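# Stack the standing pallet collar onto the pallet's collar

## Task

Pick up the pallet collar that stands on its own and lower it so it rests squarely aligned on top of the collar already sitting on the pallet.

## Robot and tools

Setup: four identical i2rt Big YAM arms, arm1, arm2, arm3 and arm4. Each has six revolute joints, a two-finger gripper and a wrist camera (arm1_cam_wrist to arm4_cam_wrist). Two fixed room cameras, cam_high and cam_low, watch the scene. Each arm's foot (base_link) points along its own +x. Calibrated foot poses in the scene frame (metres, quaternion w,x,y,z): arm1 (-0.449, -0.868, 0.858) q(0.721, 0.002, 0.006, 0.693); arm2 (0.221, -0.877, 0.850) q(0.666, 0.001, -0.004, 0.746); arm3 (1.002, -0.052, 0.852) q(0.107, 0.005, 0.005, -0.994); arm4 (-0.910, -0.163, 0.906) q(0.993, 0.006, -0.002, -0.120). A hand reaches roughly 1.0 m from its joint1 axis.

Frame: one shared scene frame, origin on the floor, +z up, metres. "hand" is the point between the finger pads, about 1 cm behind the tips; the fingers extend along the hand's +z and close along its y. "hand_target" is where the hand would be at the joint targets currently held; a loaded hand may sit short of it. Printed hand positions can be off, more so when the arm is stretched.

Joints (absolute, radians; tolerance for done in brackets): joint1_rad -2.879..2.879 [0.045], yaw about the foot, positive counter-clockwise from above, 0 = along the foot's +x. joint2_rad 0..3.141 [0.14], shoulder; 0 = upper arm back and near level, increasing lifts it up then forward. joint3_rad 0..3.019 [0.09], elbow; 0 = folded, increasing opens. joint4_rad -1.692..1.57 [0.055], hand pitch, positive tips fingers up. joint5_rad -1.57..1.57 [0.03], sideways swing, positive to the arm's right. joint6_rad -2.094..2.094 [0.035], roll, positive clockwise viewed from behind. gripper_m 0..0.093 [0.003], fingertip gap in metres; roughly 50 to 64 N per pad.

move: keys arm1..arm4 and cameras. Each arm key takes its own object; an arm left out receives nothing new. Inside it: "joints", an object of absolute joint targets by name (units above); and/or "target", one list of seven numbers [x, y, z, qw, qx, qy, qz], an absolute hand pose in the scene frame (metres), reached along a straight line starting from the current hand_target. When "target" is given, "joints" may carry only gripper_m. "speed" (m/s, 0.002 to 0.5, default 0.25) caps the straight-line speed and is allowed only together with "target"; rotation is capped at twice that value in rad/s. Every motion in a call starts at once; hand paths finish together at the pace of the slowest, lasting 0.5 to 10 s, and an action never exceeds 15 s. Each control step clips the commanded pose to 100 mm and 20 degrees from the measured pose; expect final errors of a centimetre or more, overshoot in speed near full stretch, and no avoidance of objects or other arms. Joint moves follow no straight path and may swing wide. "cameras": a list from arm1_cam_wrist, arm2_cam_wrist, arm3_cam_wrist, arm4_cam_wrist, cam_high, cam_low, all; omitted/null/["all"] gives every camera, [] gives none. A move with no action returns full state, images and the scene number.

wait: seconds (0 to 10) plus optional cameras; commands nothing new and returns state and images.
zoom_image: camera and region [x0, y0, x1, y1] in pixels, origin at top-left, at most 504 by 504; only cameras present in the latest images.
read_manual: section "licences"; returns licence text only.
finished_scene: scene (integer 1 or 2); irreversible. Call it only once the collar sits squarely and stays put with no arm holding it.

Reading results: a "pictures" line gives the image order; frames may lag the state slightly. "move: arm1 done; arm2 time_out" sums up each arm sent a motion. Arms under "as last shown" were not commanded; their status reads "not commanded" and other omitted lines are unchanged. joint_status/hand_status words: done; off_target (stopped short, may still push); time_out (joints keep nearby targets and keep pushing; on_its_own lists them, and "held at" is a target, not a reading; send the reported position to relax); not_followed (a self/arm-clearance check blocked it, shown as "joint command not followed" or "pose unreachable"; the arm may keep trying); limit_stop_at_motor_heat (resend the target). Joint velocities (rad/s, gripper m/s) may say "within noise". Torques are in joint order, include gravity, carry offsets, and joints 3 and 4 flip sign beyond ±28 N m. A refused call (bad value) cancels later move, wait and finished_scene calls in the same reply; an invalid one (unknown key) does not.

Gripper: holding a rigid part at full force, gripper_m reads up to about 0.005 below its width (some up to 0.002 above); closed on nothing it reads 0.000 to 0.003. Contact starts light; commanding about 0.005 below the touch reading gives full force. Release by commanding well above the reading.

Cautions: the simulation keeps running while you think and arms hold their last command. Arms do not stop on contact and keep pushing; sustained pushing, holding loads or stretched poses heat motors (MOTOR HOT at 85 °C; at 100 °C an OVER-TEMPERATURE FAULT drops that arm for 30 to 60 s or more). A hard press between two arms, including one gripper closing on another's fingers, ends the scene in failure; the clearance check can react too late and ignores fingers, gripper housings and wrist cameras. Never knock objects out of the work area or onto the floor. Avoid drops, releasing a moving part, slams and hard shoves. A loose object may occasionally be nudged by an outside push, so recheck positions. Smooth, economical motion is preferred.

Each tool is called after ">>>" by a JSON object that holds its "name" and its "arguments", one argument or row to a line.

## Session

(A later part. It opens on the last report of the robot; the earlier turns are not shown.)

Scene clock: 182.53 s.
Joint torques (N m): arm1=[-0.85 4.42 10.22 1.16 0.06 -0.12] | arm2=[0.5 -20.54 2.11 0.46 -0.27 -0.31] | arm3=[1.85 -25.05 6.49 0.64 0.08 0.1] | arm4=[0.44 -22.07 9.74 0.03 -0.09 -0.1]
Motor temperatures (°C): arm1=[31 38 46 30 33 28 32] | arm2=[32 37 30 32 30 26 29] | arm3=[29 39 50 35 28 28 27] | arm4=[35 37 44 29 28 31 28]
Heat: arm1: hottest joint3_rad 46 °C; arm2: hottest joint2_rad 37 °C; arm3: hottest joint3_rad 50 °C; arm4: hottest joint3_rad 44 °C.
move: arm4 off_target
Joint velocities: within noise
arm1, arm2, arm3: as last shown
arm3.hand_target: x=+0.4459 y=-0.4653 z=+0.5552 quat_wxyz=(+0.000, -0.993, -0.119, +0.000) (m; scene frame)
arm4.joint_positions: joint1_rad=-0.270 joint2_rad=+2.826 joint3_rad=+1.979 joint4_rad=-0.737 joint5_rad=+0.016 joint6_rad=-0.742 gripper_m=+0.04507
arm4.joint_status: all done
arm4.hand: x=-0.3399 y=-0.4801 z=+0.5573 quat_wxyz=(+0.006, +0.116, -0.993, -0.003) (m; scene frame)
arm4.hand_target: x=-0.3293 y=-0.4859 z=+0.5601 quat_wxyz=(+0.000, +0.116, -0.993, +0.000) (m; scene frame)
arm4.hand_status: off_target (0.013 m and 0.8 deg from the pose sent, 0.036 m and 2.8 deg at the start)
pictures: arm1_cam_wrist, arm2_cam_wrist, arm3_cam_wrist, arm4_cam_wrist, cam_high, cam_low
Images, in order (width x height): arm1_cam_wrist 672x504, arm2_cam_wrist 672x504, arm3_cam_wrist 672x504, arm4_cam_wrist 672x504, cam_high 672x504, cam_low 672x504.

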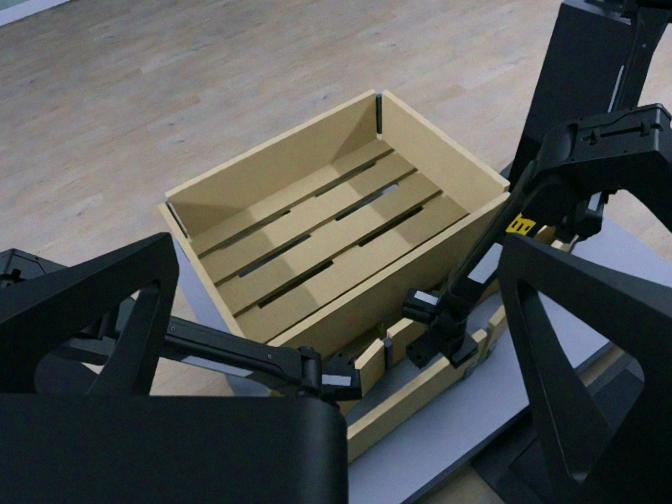

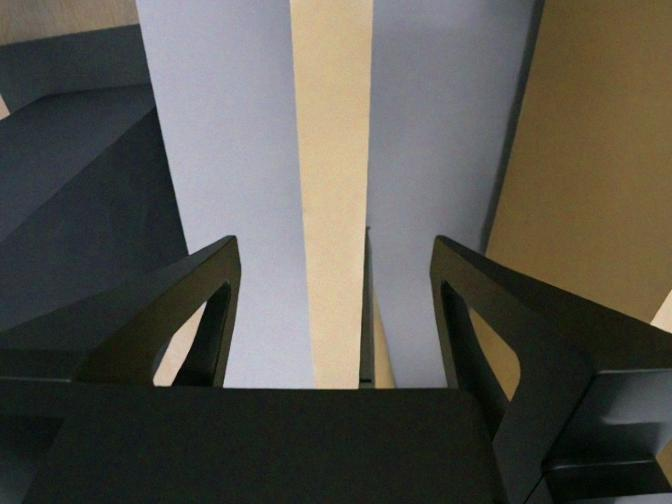

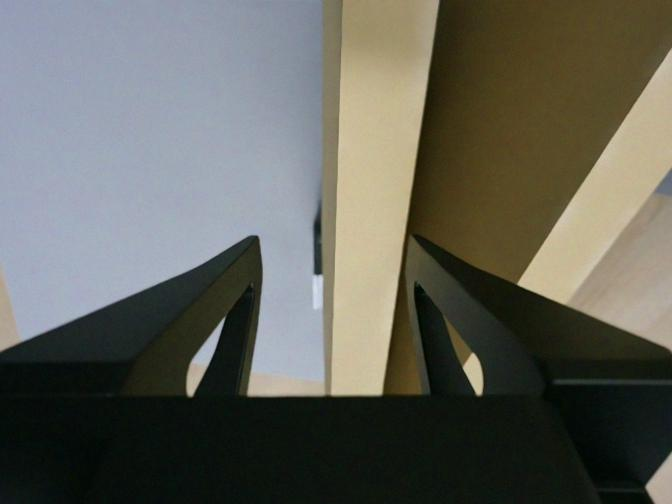

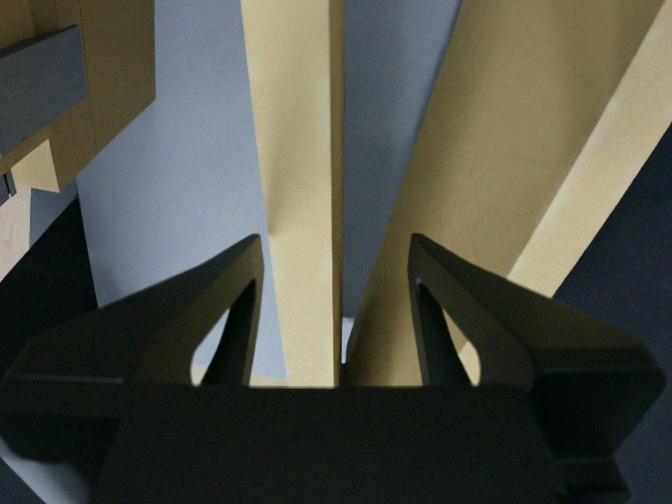

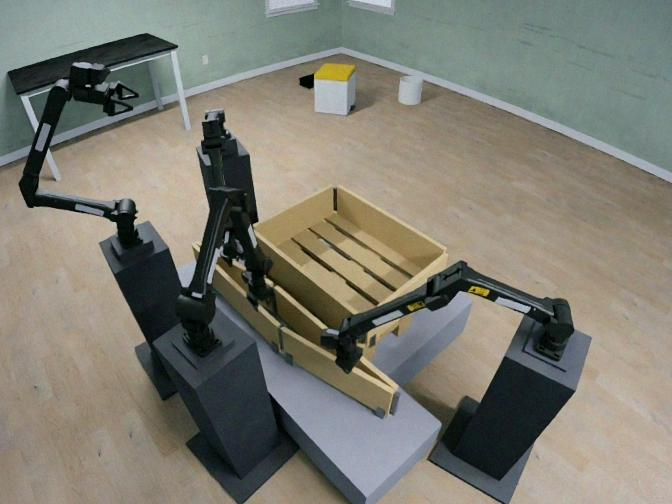

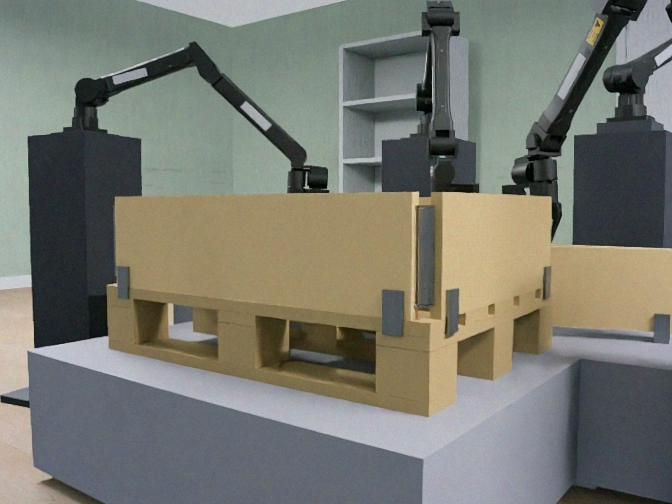

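>>> {"name": "move", "arguments": {
  "arm2": {"target":[-0.026,-0.489,0.55,0,0.9997,0.024,0]},
  "arm3": {"target":[0.443,-0.452,0.55,0,0.9945,0.105,0]},
  "arm4": {"target":[-0.332,-0.474,0.55,0,-0.119,0.993,0]}
}}

Scene clock: 191.53 s.
Joint torques (N m): arm1=[-0.91 4.42 10.21 1.17 0.06 -0.11] | arm2=[0.32 -19.43 3.07 0.47 -0.2 -0.32] | arm3=[0.32 -25 6.3 0.64 0.05 0.1] | arm4=[1.61 -21.95 7.58 1.02 -0.1 -0.05]
Motor temperatures (°C): arm1=[31 38 46 30 33 28 32] | arm2=[32 37 30 32 30 26 29] | arm3=[29 42 48 35 28 28 27] | arm4=[35 37 45 29 28 31 28]
Heat: arm1: hottest joint3_rad 46 °C; arm2: hottest joint2_rad 37 °C; arm3: hottest joint3_rad 48 °C; arm4: hottest joint3_rad 45 °C.
move: arm2 off_target; arm3 off_target; arm4 off_target
Joint velocities: within noise
arm1: as last shown
arm2.joint_positions: joint1_rad=+0.456 joint2_rad=+2.477 joint3_rad=+1.152 joint4_rad=-0.279 joint5_rad=-0.006 joint6_rad=-1.032 gripper_m=+0.06009
arm2.joint_status: not commanded
arm2.hand: x=-0.0185 y=-0.4988 z=+0.5457 quat_wxyz=(+0.012, +1.000, +0.015, +0.008) (m; scene frame)
arm2.hand_target: x=-0.0259 y=-0.4891 z=+0.5501 quat_wxyz=(+0.000, +1.000, +0.023, +0.000) (m; scene frame)
arm2.hand_status: off_target (0.013 m and 2.0 deg from the pose sent, 0.014 m and 2.4 deg at the start)
arm3.joint_positions: joint1_rad=+0.421 joint2_rad=+2.790 joint3_rad=+2.061 joint4_rad=-0.854 joint5_rad=-0.005 joint6_rad=+0.395 gripper_m=+0.04507
arm3.joint_status: not commanded
arm3.hand: x=+0.4557 y=-0.4543 z=+0.5397 quat_wxyz=(+0.006, -0.993, -0.120, -0.011) (m; scene frame)
arm3.hand_target: x=+0.4432 y=-0.4518 z=+0.5501 quat_wxyz=(+0.000, -0.994, -0.105, +0.000) (m; scene frame)
arm3.hand_status: off_target (0.017 m and 2.2 deg from the pose sent, 0.011 m and 2.6 deg at the start)
arm4.joint_positions: joint1_rad=-0.270 joint2_rad=+2.831 joint3_rad=+1.979 joint4_rad=-0.737 joint5_rad=+0.016 joint6_rad=-0.742 gripper_m=+0.04507
arm4.joint_status: not commanded
arm4.hand: x=-0.3418 y=-0.4790 z=+0.5544 quat_wxyz=(+0.008, +0.116, -0.993, -0.005) (m; scene frame)
arm4.hand_target: x=-0.3321 y=-0.4740 z=+0.5504 quat_wxyz=(+0.000, +0.119, -0.993, +0.000) (m; scene frame)
arm4.hand_status: off_target (0.012 m and 1.1 deg from the pose sent, 0.012 m and 0.9 deg at the start)
pictures: arm1_cam_wrist, arm2_cam_wrist, arm3_cam_wrist, arm4_cam_wrist, cam_high, cam_low
Images, in order (width x height): arm1_cam_wrist 672x504, arm2_cam_wrist 672x504, arm3_cam_wrist 672x504, arm4_cam_wrist 672x504, cam_high 672x504, cam_low 672x504.

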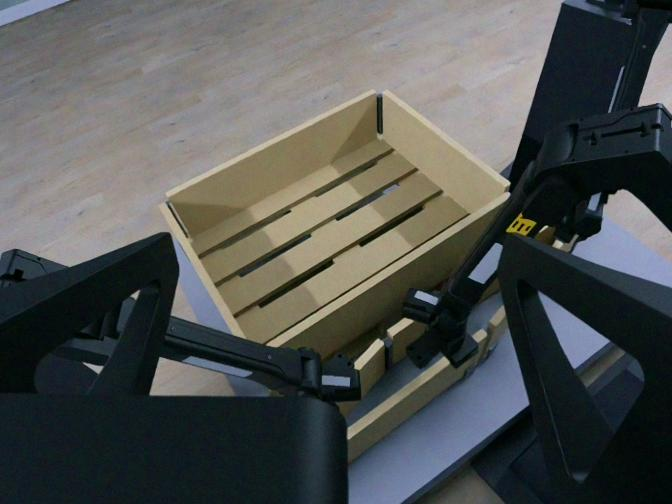

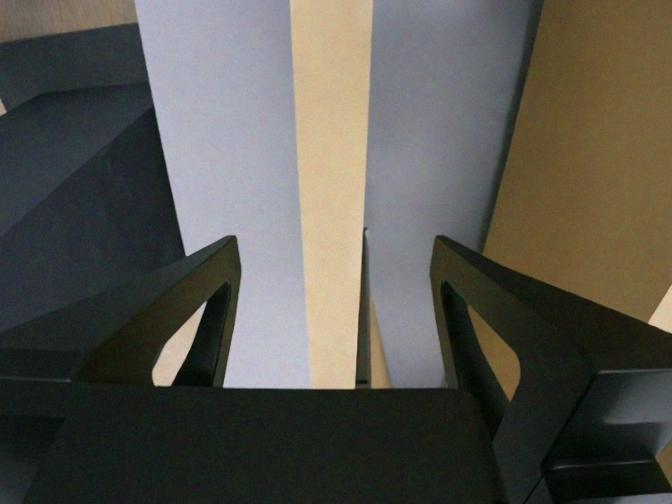

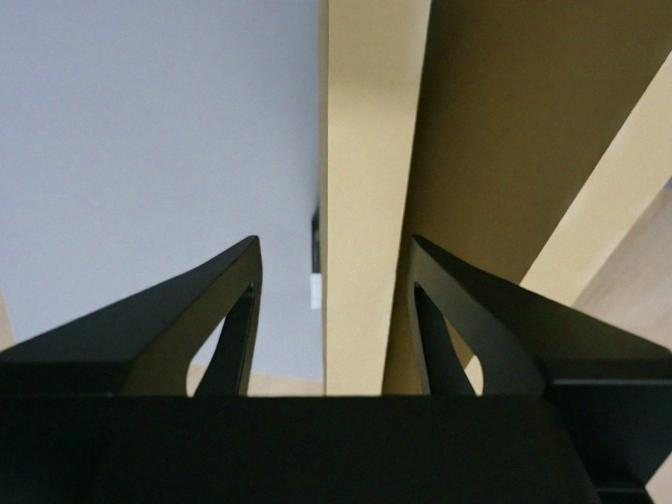

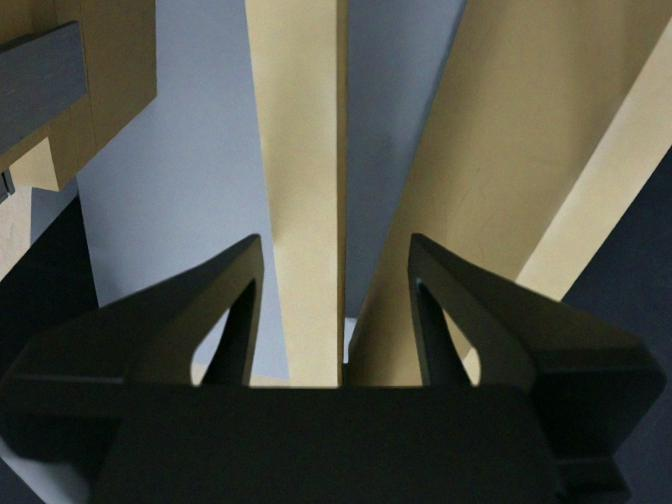

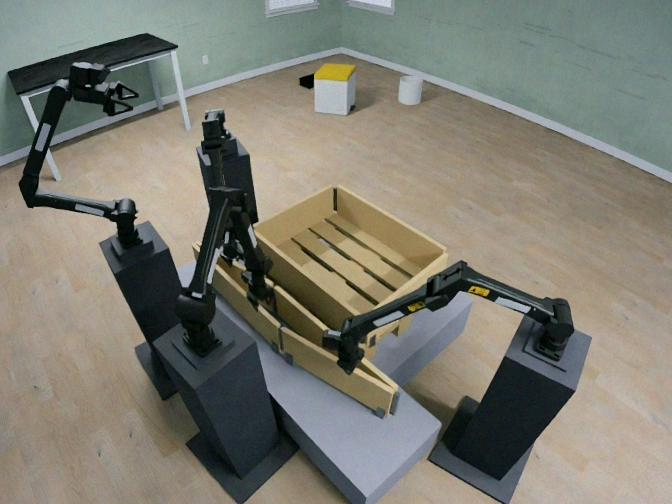

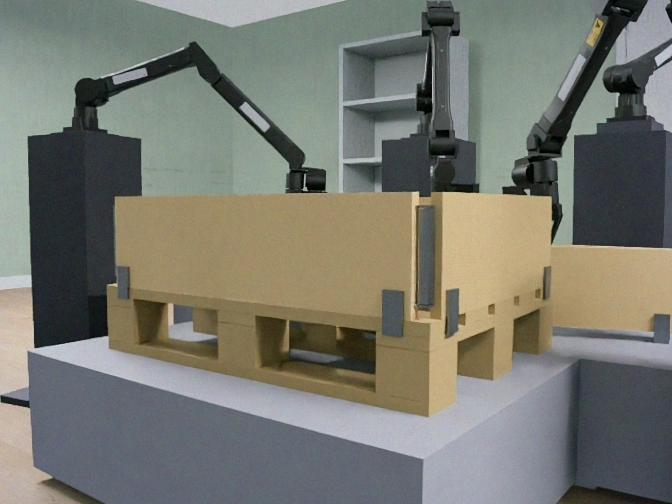

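>>> {"name": "move", "arguments": {
  "arm3": {"target":[0.440,-0.436,0.545,0,0.9945,0.105,0]},
  "arm4": {"target":[-0.332,-0.460,0.545,0,-0.119,0.993,0]},
  "cameras": ["arm3_cam_wrist","arm4_cam_wrist"]
}}

Scene clock: 196.97 s.
Joint torques (N m): arm1=[-0.85 4.42 10.21 1.17 0.06 -0.11] | arm2=[0.32 -19.43 3.08 0.47 -0.2 -0.31] | arm3=[0.09 -25.17 6.16 0.66 0.08 -0.12] | arm4=[1.49 -21.89 6.17 1.1 -0.09 0.01]
Motor temperatures (°C): arm1=[31 38 46 30 33 27 32] | arm2=[32 37 30 32 30 26 29] | arm3=[29 43 47 35 28 27 27] | arm4=[35 37 45 29 28 31 28]
Heat: arm1: hottest joint3_rad 46 °C; arm2: hottest joint2_rad 37 °C; arm3: hottest joint3_rad 47 °C; arm4: hottest joint3_rad 45 °C.
move: arm3 off_target; arm4 done
Joint velocities: within noise
arm1: as last shown
arm2.joint_positions: joint1_rad=+0.456 joint2_rad=+2.477 joint3_rad=+1.152 joint4_rad=-0.279 joint5_rad=-0.006 joint6_rad=-1.034 gripper_m=+0.06009
arm2.joint_status: not commanded
arm2.hand: x=-0.0185 y=-0.4988 z=+0.5457 quat_wxyz=(+0.012, +1.000, +0.016, +0.008) (m; scene frame)
arm2.hand_target: x=-0.0259 y=-0.4892 z=+0.5501 quat_wxyz=(+0.000, +1.000, +0.024, +0.000) (m; scene frame)
arm2.hand_status: not commanded
arm3.joint_positions: joint1_rad=+0.400 joint2_rad=+2.790 joint3_rad=+2.030 joint4_rad=-0.828 joint5_rad=-0.007 joint6_rad=+0.395 gripper_m=+0.04507
arm3.joint_status: not commanded
arm3.hand: x=+0.4555 y=-0.4379 z=+0.5311 quat_wxyz=(+0.006, -0.994, -0.110, -0.014) (m; scene frame)
arm3.hand_target: x=+0.4401 y=-0.4360 z=+0.5448 quat_wxyz=(+0.000, -0.994, -0.105, +0.000) (m; scene frame)
arm3.hand_status: off_target (0.021 m and 1.8 deg from the pose sent, 0.025 m and 2.2 deg at the start)
arm4.joint_positions: joint1_rad=-0.248 joint2_rad=+2.831 joint3_rad=+1.973 joint4_rad=-0.715 joint5_rad=+0.016 joint6_rad=-0.730 gripper_m=+0.04507
arm4.joint_status: not commanded
arm4.hand: x=-0.3333 y=-0.4669 z=+0.5527 quat_wxyz=(+0.002, +0.121, -0.993, +0.000) (m; scene frame)
arm4.hand_target: x=-0.3322 y=-0.4599 z=+0.5451 quat_wxyz=(+0.000, +0.119, -0.993, +0.000) (m; scene frame)
arm4.hand_status: done (0.010 m and 0.3 deg from the pose sent, 0.023 m and 1.1 deg at the start)
pictures: arm3_cam_wrist, arm4_cam_wrist
Images, in order (width x height): arm3_cam_wrist 672x504, arm4_cam_wrist 672x504.

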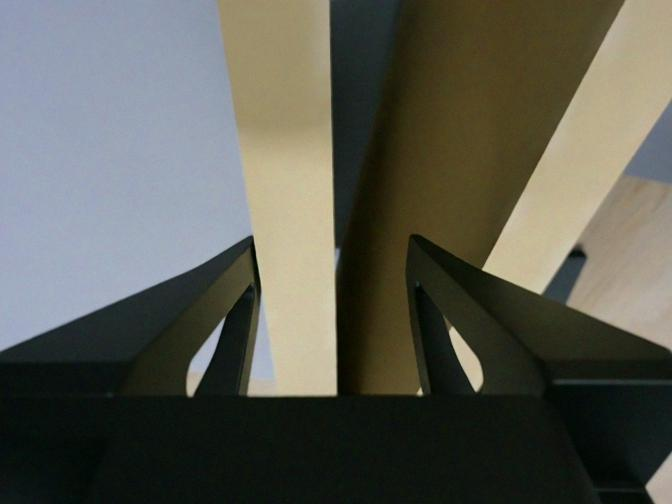

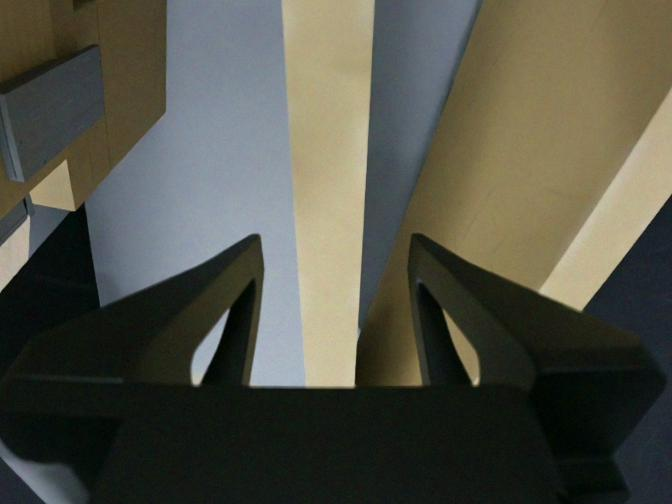

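>>> {"name": "move", "arguments": {
  "arm3": {"target":[0.436,-0.463,0.55,0,0.9945,0.105,0]},
  "arm2": {"target":[-0.026,-0.489,0.495,0,0.9997,0.024,0]},
  "arm4": {"target":[-0.332,-0.461,0.485,0,-0.119,0.993,0]}
}}

Scene clock: 201.63 s.
Joint torques (N m): arm1=[-0.91 4.42 10.21 1.16 0.06 -0.11] | arm2=[0.38 -18.55 2.84 0.53 -0.2 -0.3] | arm3=[2.43 -22.77 9.62 0.05 0.08 0.1] | arm4=[1.08 -21.66 9.13 0.46 -0.11 -0.01]
Motor temperatures (°C): arm1=[31 38 46 30 33 27 32] | arm2=[32 37 30 32 30 26 29] | arm3=[29 44 46 35 28 27 27] | arm4=[35 38 45 29 28 31 28]
Heat: arm1: hottest joint3_rad 46 °C; arm2: hottest joint2_rad 37 °C; arm3: hottest joint3_rad 46 °C; arm4: hottest joint3_rad 45 °C.
move: arm2 done; arm3 off_target; arm4 off_target
Joint velocities: within noise
arm1: as last shown
arm2.joint_positions: joint1_rad=+0.456 joint2_rad=+2.603 joint3_rad=+1.231 joint4_rad=-0.218 joint5_rad=-0.006 joint6_rad=-1.034 gripper_m=+0.06009
arm2.joint_status: not commanded
arm2.hand: x=-0.0216 y=-0.4934 z=+0.4975 quat_wxyz=(+0.006, +1.000, +0.016, +0.005) (m; scene frame)
arm2.hand_target: x=-0.0261 y=-0.4888 z=+0.4951 quat_wxyz=(+0.000, +1.000, +0.024, +0.000) (m; scene frame)
arm2.hand_status: done (0.007 m and 1.2 deg from the pose sent, 0.052 m and 1.9 deg at the start)
arm3.joint_positions: joint1_rad=+0.400 joint2_rad=+2.790 joint3_rad=+2.090 joint4_rad=-0.874 joint5_rad=-0.005 joint6_rad=+0.403 gripper_m=+0.04507
arm3.joint_status: not commanded
arm3.hand: x=+0.4398 y=-0.4487 z=+0.5480 quat_wxyz=(+0.003, -0.994, -0.106, -0.007) (m; scene frame)
arm3.hand_target: x=+0.4364 y=-0.4626 z=+0.5503 quat_wxyz=(+0.000, -0.995, -0.105, +0.000) (m; scene frame)
arm3.hand_status: off_target (0.015 m and 0.9 deg from the pose sent, 0.037 m and 1.8 deg at the start)
arm4.joint_positions: joint1_rad=-0.248 joint2_rad=+2.981 joint3_rad=+2.074 joint4_rad=-0.689 joint5_rad=+0.016 joint6_rad=-0.720 gripper_m=+0.04507
arm4.joint_status: not commanded
arm4.hand: x=-0.3474 y=-0.4583 z=+0.4833 quat_wxyz=(+0.011, +0.116, -0.993, -0.007) (m; scene frame)
arm4.hand_target: x=-0.3324 y=-0.4607 z=+0.4854 quat_wxyz=(+0.000, +0.115, -0.993, +0.000) (m; scene frame)
arm4.hand_status: off_target (0.016 m and 1.5 deg from the pose sent, 0.068 m and 0.3 deg at the start)
pictures: arm1_cam_wrist, arm2_cam_wrist, arm3_cam_wrist, arm4_cam_wrist, cam_high, cam_low
Images, in order (width x height): arm1_cam_wrist 672x504, arm2_cam_wrist 672x504, arm3_cam_wrist 672x504, arm4_cam_wrist 672x504, cam_high 672x504, cam_low 672x504.

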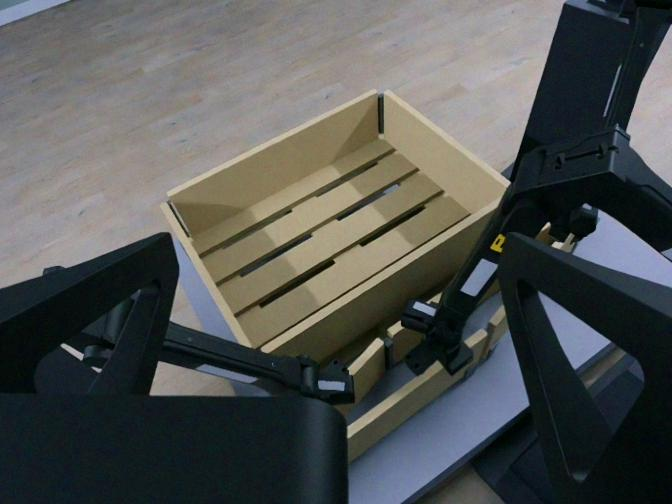

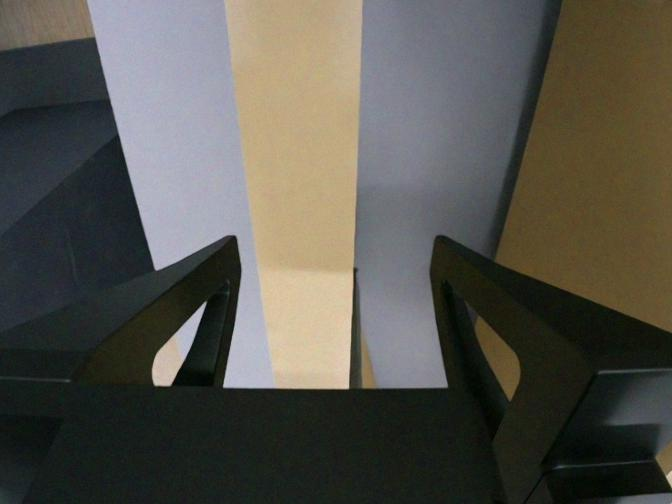

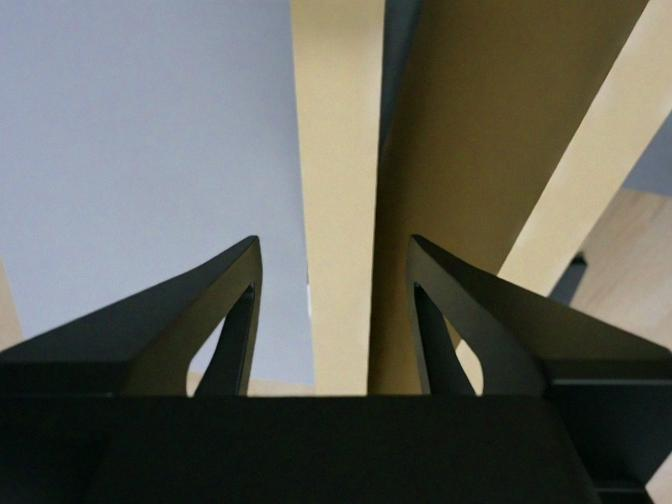

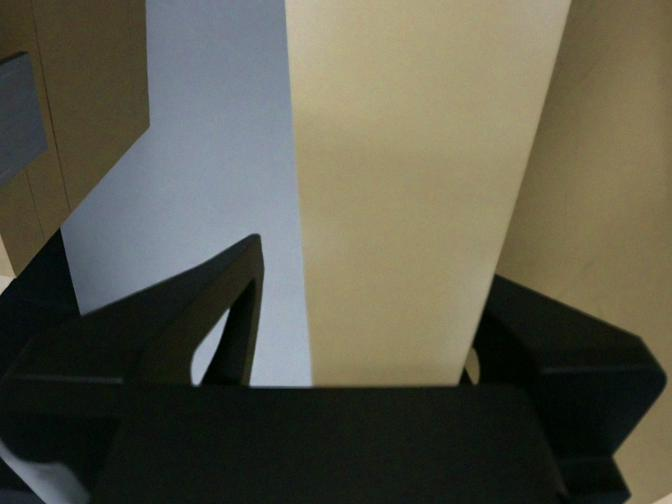

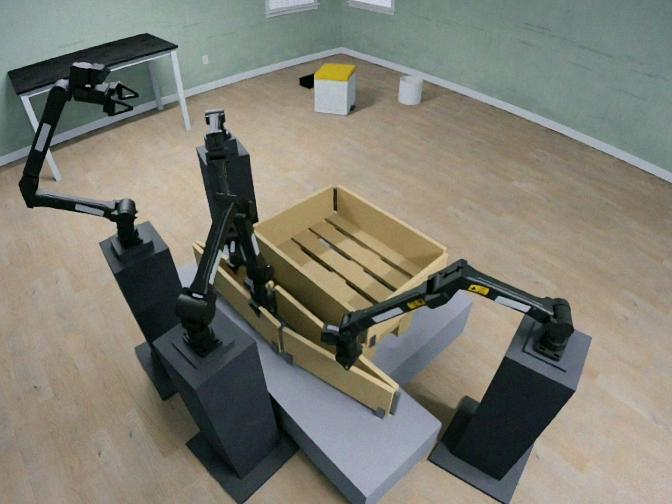

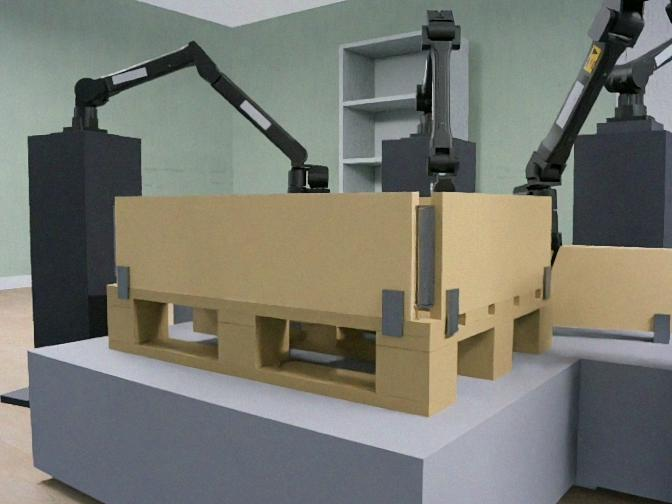

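>>> {"name": "move", "arguments": {
  "arm3": {"target":[0.436,-0.463,0.495,0,0.9945,0.105,0]},
  "arm4": {"target":[-0.332,-0.461,0.518,0,-0.115,0.9933,0]},
  "cameras": ["arm3_cam_wrist","arm4_cam_wrist","cam_high"]
}}

Scene clock: 208.10 s.
Joint torques (N m): arm1=[-0.79 4.42 10.21 1.16 0.06 -0.11] | arm2=[0.38 -18.55 2.84 0.51 -0.2 -0.3] | arm3=[2.43 -23.24 9.42 0.17 0.04 0.1] | arm4=[1.08 -24.41 5.72 0.34 -0.1 -0.01]
Motor temperatures (°C): arm1=[31 38 46 30 33 27 32] | arm2=[32 36 29 32 30 26 28] | arm3=[29 44 46 35 28 27 27] | arm4=[35 38 45 29 28 31 28]
Heat: arm1: hottest joint3_rad 46 °C; arm2: hottest joint2_rad 36 °C; arm3: hottest joint3_rad 46 °C; arm4: hottest joint3_rad 45 °C.
move: arm3 off_target; arm4 off_target
Joint velocities: within noise
arm1.joint_positions: joint1_rad=-0.388 joint2_rad=+0.468 joint3_rad=+1.370 joint4_rad=-1.229 joint5_rad=+0.114 joint6_rad=+0.118 gripper_m=+0.09396
arm1.joint_status: not commanded
arm1.hand: x=-0.3493 y=-0.7067 z=+1.4387 quat_wxyz=(-0.492, +0.369, -0.727, -0.306) (m; scene frame)
arm1.hand_target: x=-0.3491 y=-0.7118 z=+1.4447 quat_wxyz=(-0.497, +0.368, -0.725, -0.301) (m; scene frame)
arm1.hand_status: not commanded
arm2: as last shown
arm3.joint_positions: joint1_rad=+0.400 joint2_rad=+2.925 joint3_rad=+2.203 joint4_rad=-0.860 joint5_rad=-0.005 joint6_rad=+0.403 gripper_m=+0.04507
arm3.joint_status: not commanded
arm3.hand: x=+0.4421 y=-0.4468 z=+0.4897 quat_wxyz=(+0.005, -0.994, -0.106, -0.011) (m; scene frame)
arm3.hand_target: x=+0.4365 y=-0.4627 z=+0.4954 quat_wxyz=(+0.000, -0.994, -0.105, +0.000) (m; scene frame)
arm3.hand_status: off_target (0.018 m and 1.4 deg from the pose sent, 0.055 m and 0.9 deg at the start)
arm4.joint_positions: joint1_rad=-0.248 joint2_rad=+2.936 joint3_rad=+2.035 joint4_rad=-0.689 joint5_rad=+0.016 joint6_rad=-0.720 gripper_m=+0.04507
arm4.joint_status: not commanded
arm4.hand: x=-0.3447 y=-0.4601 z=+0.5022 quat_wxyz=(+0.009, +0.116, -0.993, -0.005) (m; scene frame)
arm4.hand_target: x=-0.3320 y=-0.4610 z=+0.5179 quat_wxyz=(+0.000, +0.115, -0.993, +0.000) (m; scene frame)
arm4.hand_status: off_target (0.020 m and 1.1 deg from the pose sent, 0.038 m and 1.5 deg at the start)
pictures: arm3_cam_wrist, arm4_cam_wrist, cam_high
Images, in order (width x height): arm3_cam_wrist 672x504, arm4_cam_wrist 672x504, cam_high 672x504.

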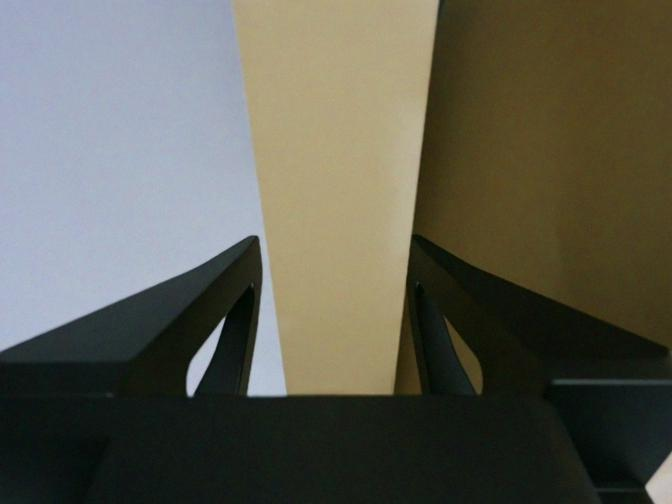

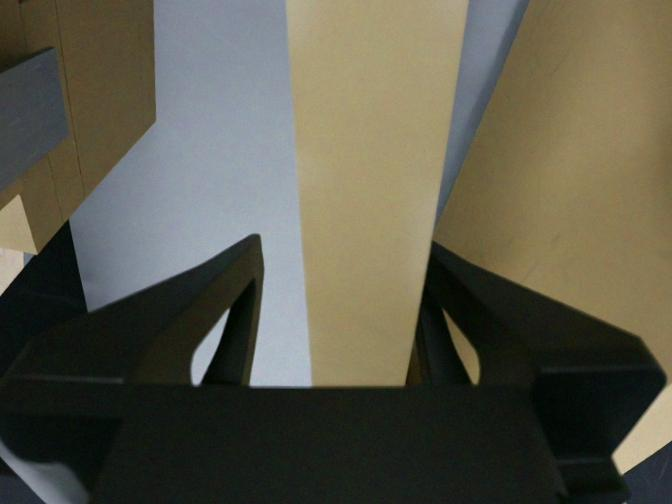

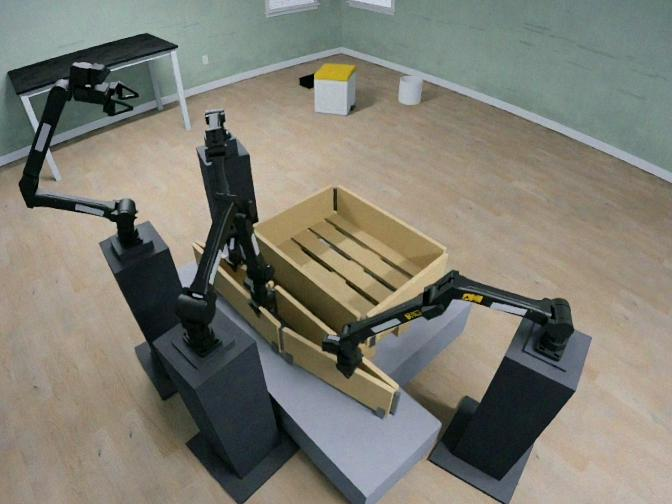

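>>> {"name": "move", "arguments": {
  "arm2": {"joints":{"gripper_m":0.005}},
  "arm3": {"joints":{"gripper_m":0.005}},
  "arm4": {"joints":{"gripper_m":0.005}}
}}

Scene clock: 211.63 s.
Joint torques (N m): arm1=[-0.79 4.42 10.22 1.18 0.06 -0.11] | arm2=[0.21 -18.49 2.97 0.49 -0.11 -0.28] | arm3=[2.32 -23.3 9.33 0.13 0.23 0.12] | arm4=[1.44 -24.41 5.72 0.29 -0.43 -0.01]
Motor temperatures (°C): arm1=[31 37 46 30 33 27 31] | arm2=[32 36 29 32 30 26 29] | arm3=[29 45 45 35 28 27 27] | arm4=[35 37 45 29 28 31 28]
Heat: arm1: hottest joint3_rad 46 °C; arm2: hottest joint2_rad 36 °C; arm3: hottest joint2_rad 45 °C; arm4: hottest joint3_rad 45 °C.
move: arm2 off_target; arm3 off_target; arm4 off_target
Joint velocities: within noise
arm1: as last shown
arm2.joint_positions: joint1_rad=+0.459 joint2_rad=+2.603 joint3_rad=+1.228 joint4_rad=-0.218 joint5_rad=-0.010 joint6_rad=-1.035 gripper_m=+0.01941
arm2.joint_status: gripper_m off_target (ended at +0.01944, target +0.00500)
arm2.hand: x=-0.0222 y=-0.4957 z=+0.4972 quat_wxyz=(+0.008, +1.000, +0.018, +0.003) (m; scene frame)
arm2.hand_target: x=-0.0263 y=-0.4894 z=+0.4950 quat_wxyz=(+0.001, +1.000, +0.024, -0.001) (m; scene frame)
arm2.hand_status: not commanded
arm3.joint_positions: joint1_rad=+0.402 joint2_rad=+2.925 joint3_rad=+2.204 joint4_rad=-0.860 joint5_rad=-0.011 joint6_rad=+0.398 gripper_m=+0.02088
arm3.joint_status: gripper_m off_target (ended at +0.02092, target +0.00500)
arm3.hand: x=+0.4427 y=-0.4486 z=+0.4901 quat_wxyz=(+0.002, -0.994, -0.109, -0.012) (m; scene frame)
arm3.hand_target: x=+0.4367 y=-0.4629 z=+0.4954 quat_wxyz=(-0.001, -0.994, -0.106, +0.000) (m; scene frame)
arm3.hand_status: not commanded
arm4.joint_positions: joint1_rad=-0.250 joint2_rad=+2.936 joint3_rad=+2.035 joint4_rad=-0.676 joint5_rad=+0.023 joint6_rad=-0.722 gripper_m=+0.01895
arm4.joint_status: gripper_m off_target (ended at +0.01897, target +0.00500)
arm4.hand: x=-0.3431 y=-0.4643 z=+0.5021 quat_wxyz=(+0.005, +0.116, -0.993, +0.002) (m; scene frame)
arm4.hand_target: x=-0.3292 y=-0.4622 z=+0.5179 quat_wxyz=(-0.005, +0.116, -0.993, +0.003) (m; scene frame)
arm4.hand_status: not commanded
pictures: arm1_cam_wrist, arm2_cam_wrist, arm3_cam_wrist, arm4_cam_wrist, cam_high, cam_low
Images, in order (width x height): arm1_cam_wrist 672x504, arm2_cam_wrist 672x504, arm3_cam_wrist 672x504, arm4_cam_wrist 672x504, cam_high 672x504, cam_low 672x504.

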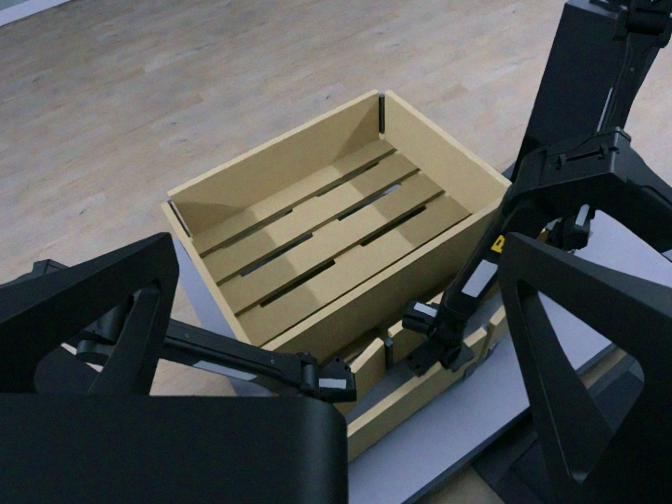

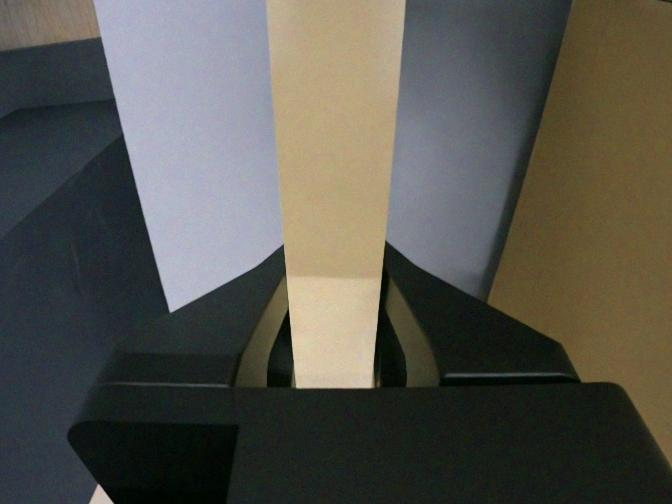

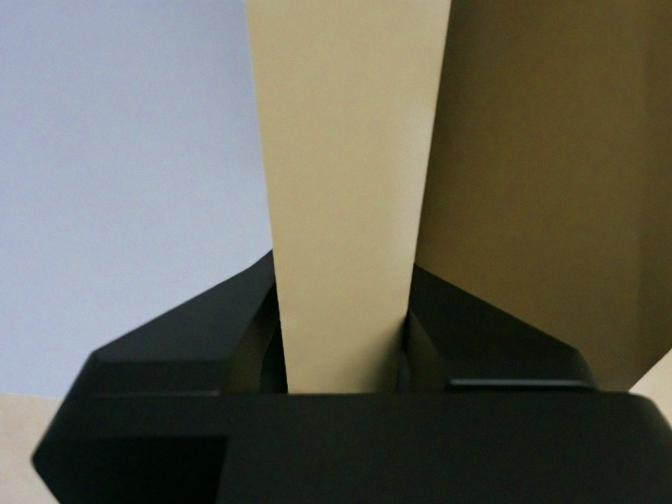

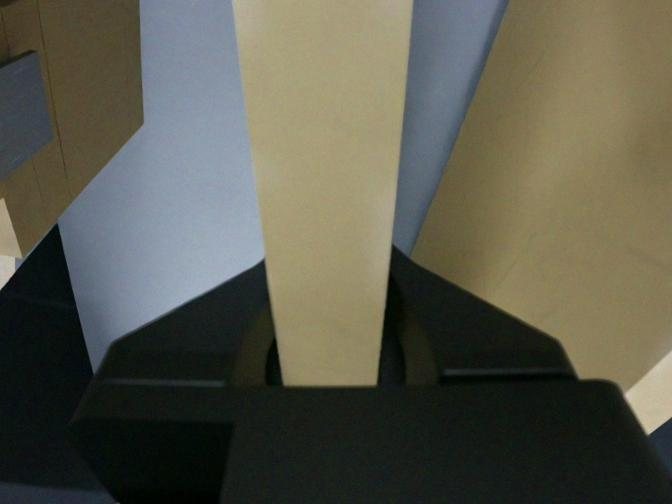

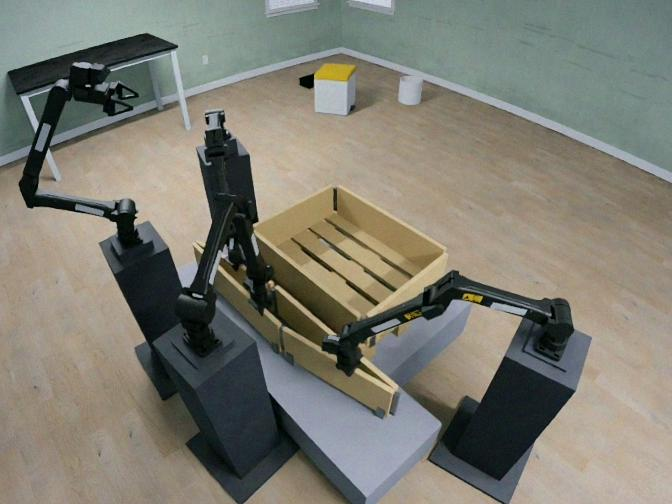

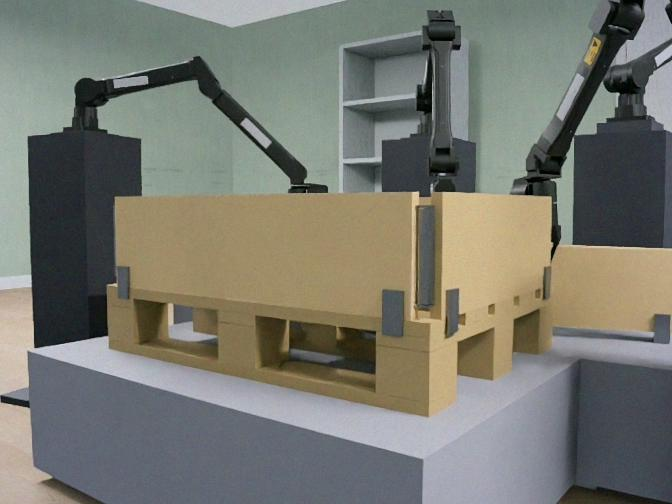

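>>> {"name": "move", "arguments": {
  "arm2": {"target":[-0.0263,-0.4894,0.555,0,1,0.024,0],"speed":0.08},
  "arm3": {"target":[0.4367,-0.4629,0.555,0,0.9944,0.106,0],"speed":0.08},
  "arm4": {"target":[-0.3292,-0.4622,0.578,0,-0.116,0.9933,0],"speed":0.08}
}}

Scene clock: 225.27 s.
Joint torques (N m): arm1=[-0.85 4.42 10.21 1.18 0.06 -0.12] | arm2=[0.15 -27.34 -0.01 -1.76 -0.27 -0.46] | arm3=[2.43 -30.8 5.63 -1.13 0.01 0.54] | arm4=[-1.38 -30.39 3.51 -1.61 -0.05 0]
Motor temperatures (°C): arm1=[30 37 46 30 33 27 31] | arm2=[32 36 29 32 30 26 29] | arm3=[28 46 45 35 28 27 28] | arm4=[35 36 44 29 28 31 29]
Heat: arm1: hottest joint3_rad 46 °C; arm2: hottest joint2_rad 36 °C; arm3: hottest joint2_rad 46 °C; arm4: hottest joint3_rad 44 °C.
move: arm2 off_target; arm3 off_target; arm4 off_target
Joint velocities: within noise
arm1: as last shown
arm2.joint_positions: joint1_rad=+0.460 joint2_rad=+2.566 joint3_rad=+1.178 joint4_rad=-0.206 joint5_rad=-0.001 joint6_rad=-1.015 gripper_m=+0.01941
arm2.joint_status: not commanded
arm2.hand: x=-0.0158 y=-0.5042 z=+0.5096 quat_wxyz=(+0.006, +1.000, +0.009, +0.008) (m; scene frame)
arm2.hand_target: x=-0.0272 y=-0.4874 z=+0.5509 quat_wxyz=(-0.006, +1.000, +0.024, -0.002) (m; scene frame)
arm2.hand_status: off_target (0.049 m and 2.1 deg from the pose sent, 0.058 m and 1.2 deg at the start)
arm3.joint_positions: joint1_rad=+0.401 joint2_rad=+2.885 joint3_rad=+2.135 joint4_rad=-0.830 joint5_rad=-0.002 joint6_rad=+0.354 gripper_m=+0.02098
arm3.joint_status: not commanded
arm3.hand: x=+0.4481 y=-0.4426 z=+0.4975 quat_wxyz=(+0.006, -0.991, -0.131, -0.009) (m; scene frame)
arm3.hand_target: x=+0.4333 y=-0.4646 z=+0.5518 quat_wxyz=(-0.003, -0.994, -0.107, +0.007) (m; scene frame)
arm3.hand_status: off_target (0.062 m and 3.1 deg from the pose sent, 0.067 m and 1.5 deg at the start)
arm4.joint_positions: joint1_rad=-0.216 joint2_rad=+2.899 joint3_rad=+1.965 joint4_rad=-0.663 joint5_rad=+0.013 joint6_rad=-0.728 gripper_m=+0.01897
arm4.joint_status: not commanded
arm4.hand: x=-0.3462 y=-0.4363 z=+0.5091 quat_wxyz=(+0.010, +0.136, -0.991, -0.008) (m; scene frame)
arm4.hand_target: x=-0.3283 y=-0.4622 z=+0.5718 quat_wxyz=(-0.001, +0.119, -0.993, +0.000) (m; scene frame)
arm4.hand_status: off_target (0.076 m and 2.7 deg from the pose sent, 0.077 m and 0.7 deg at the start)
pictures: arm1_cam_wrist, arm2_cam_wrist, arm3_cam_wrist, arm4_cam_wrist, cam_high, cam_low
Images, in order (width x height): arm1_cam_wrist 672x504, arm2_cam_wrist 672x504, arm3_cam_wrist 672x504, arm4_cam_wrist 672x504, cam_high 672x504, cam_low 672x504.

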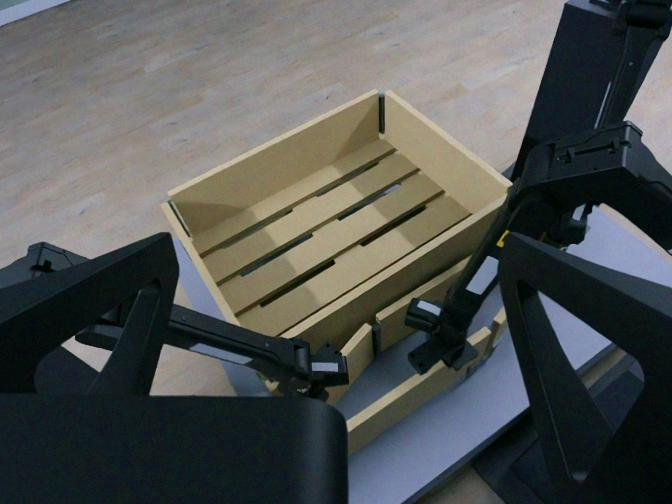

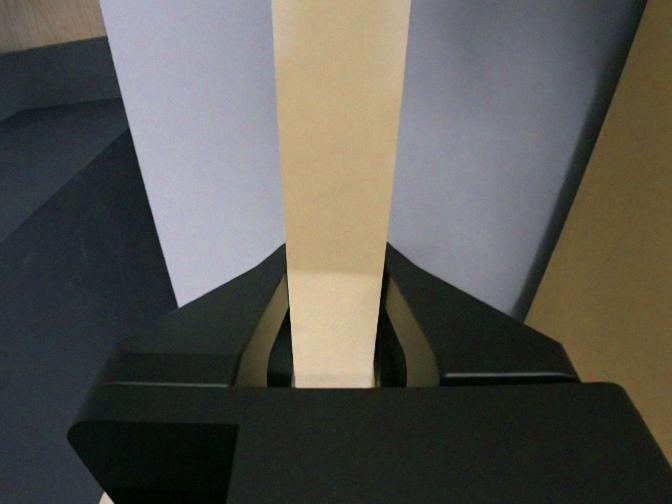

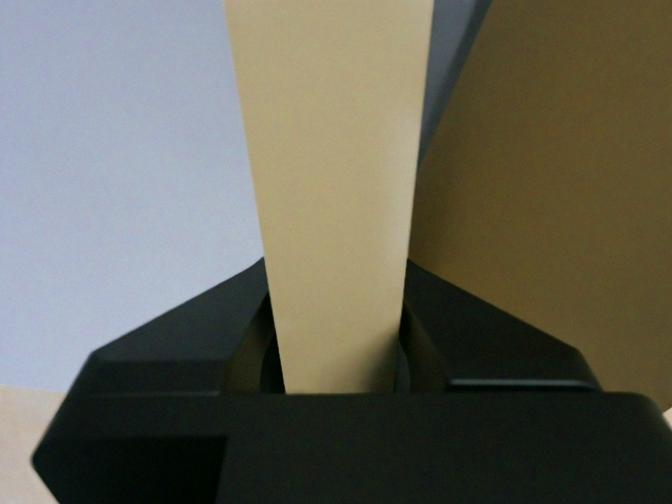

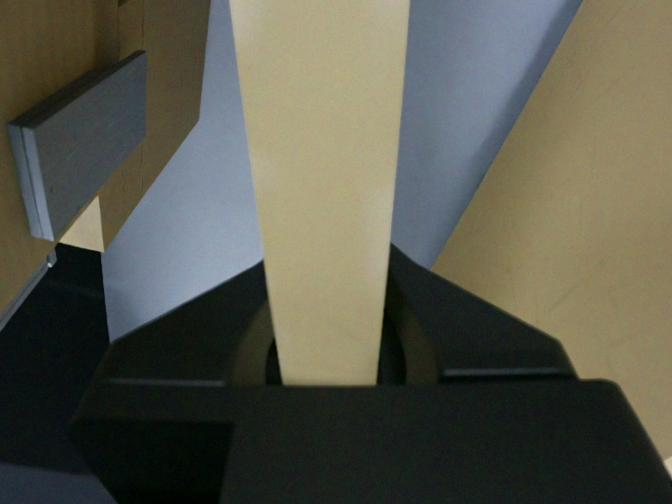

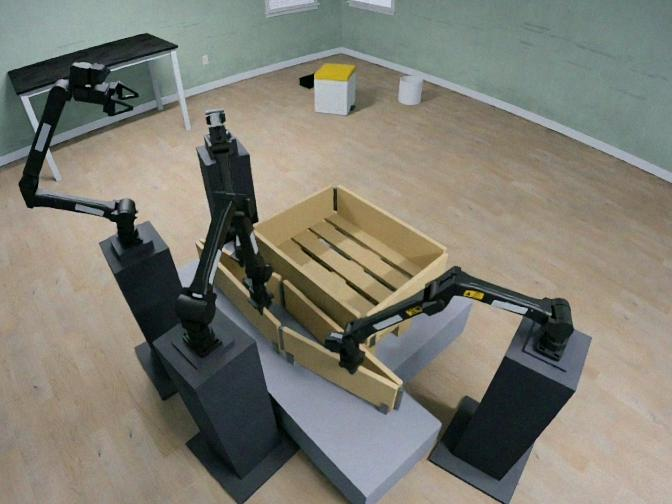

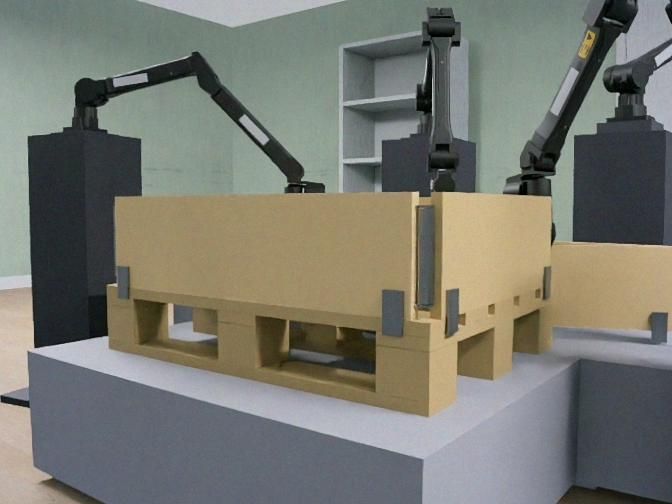

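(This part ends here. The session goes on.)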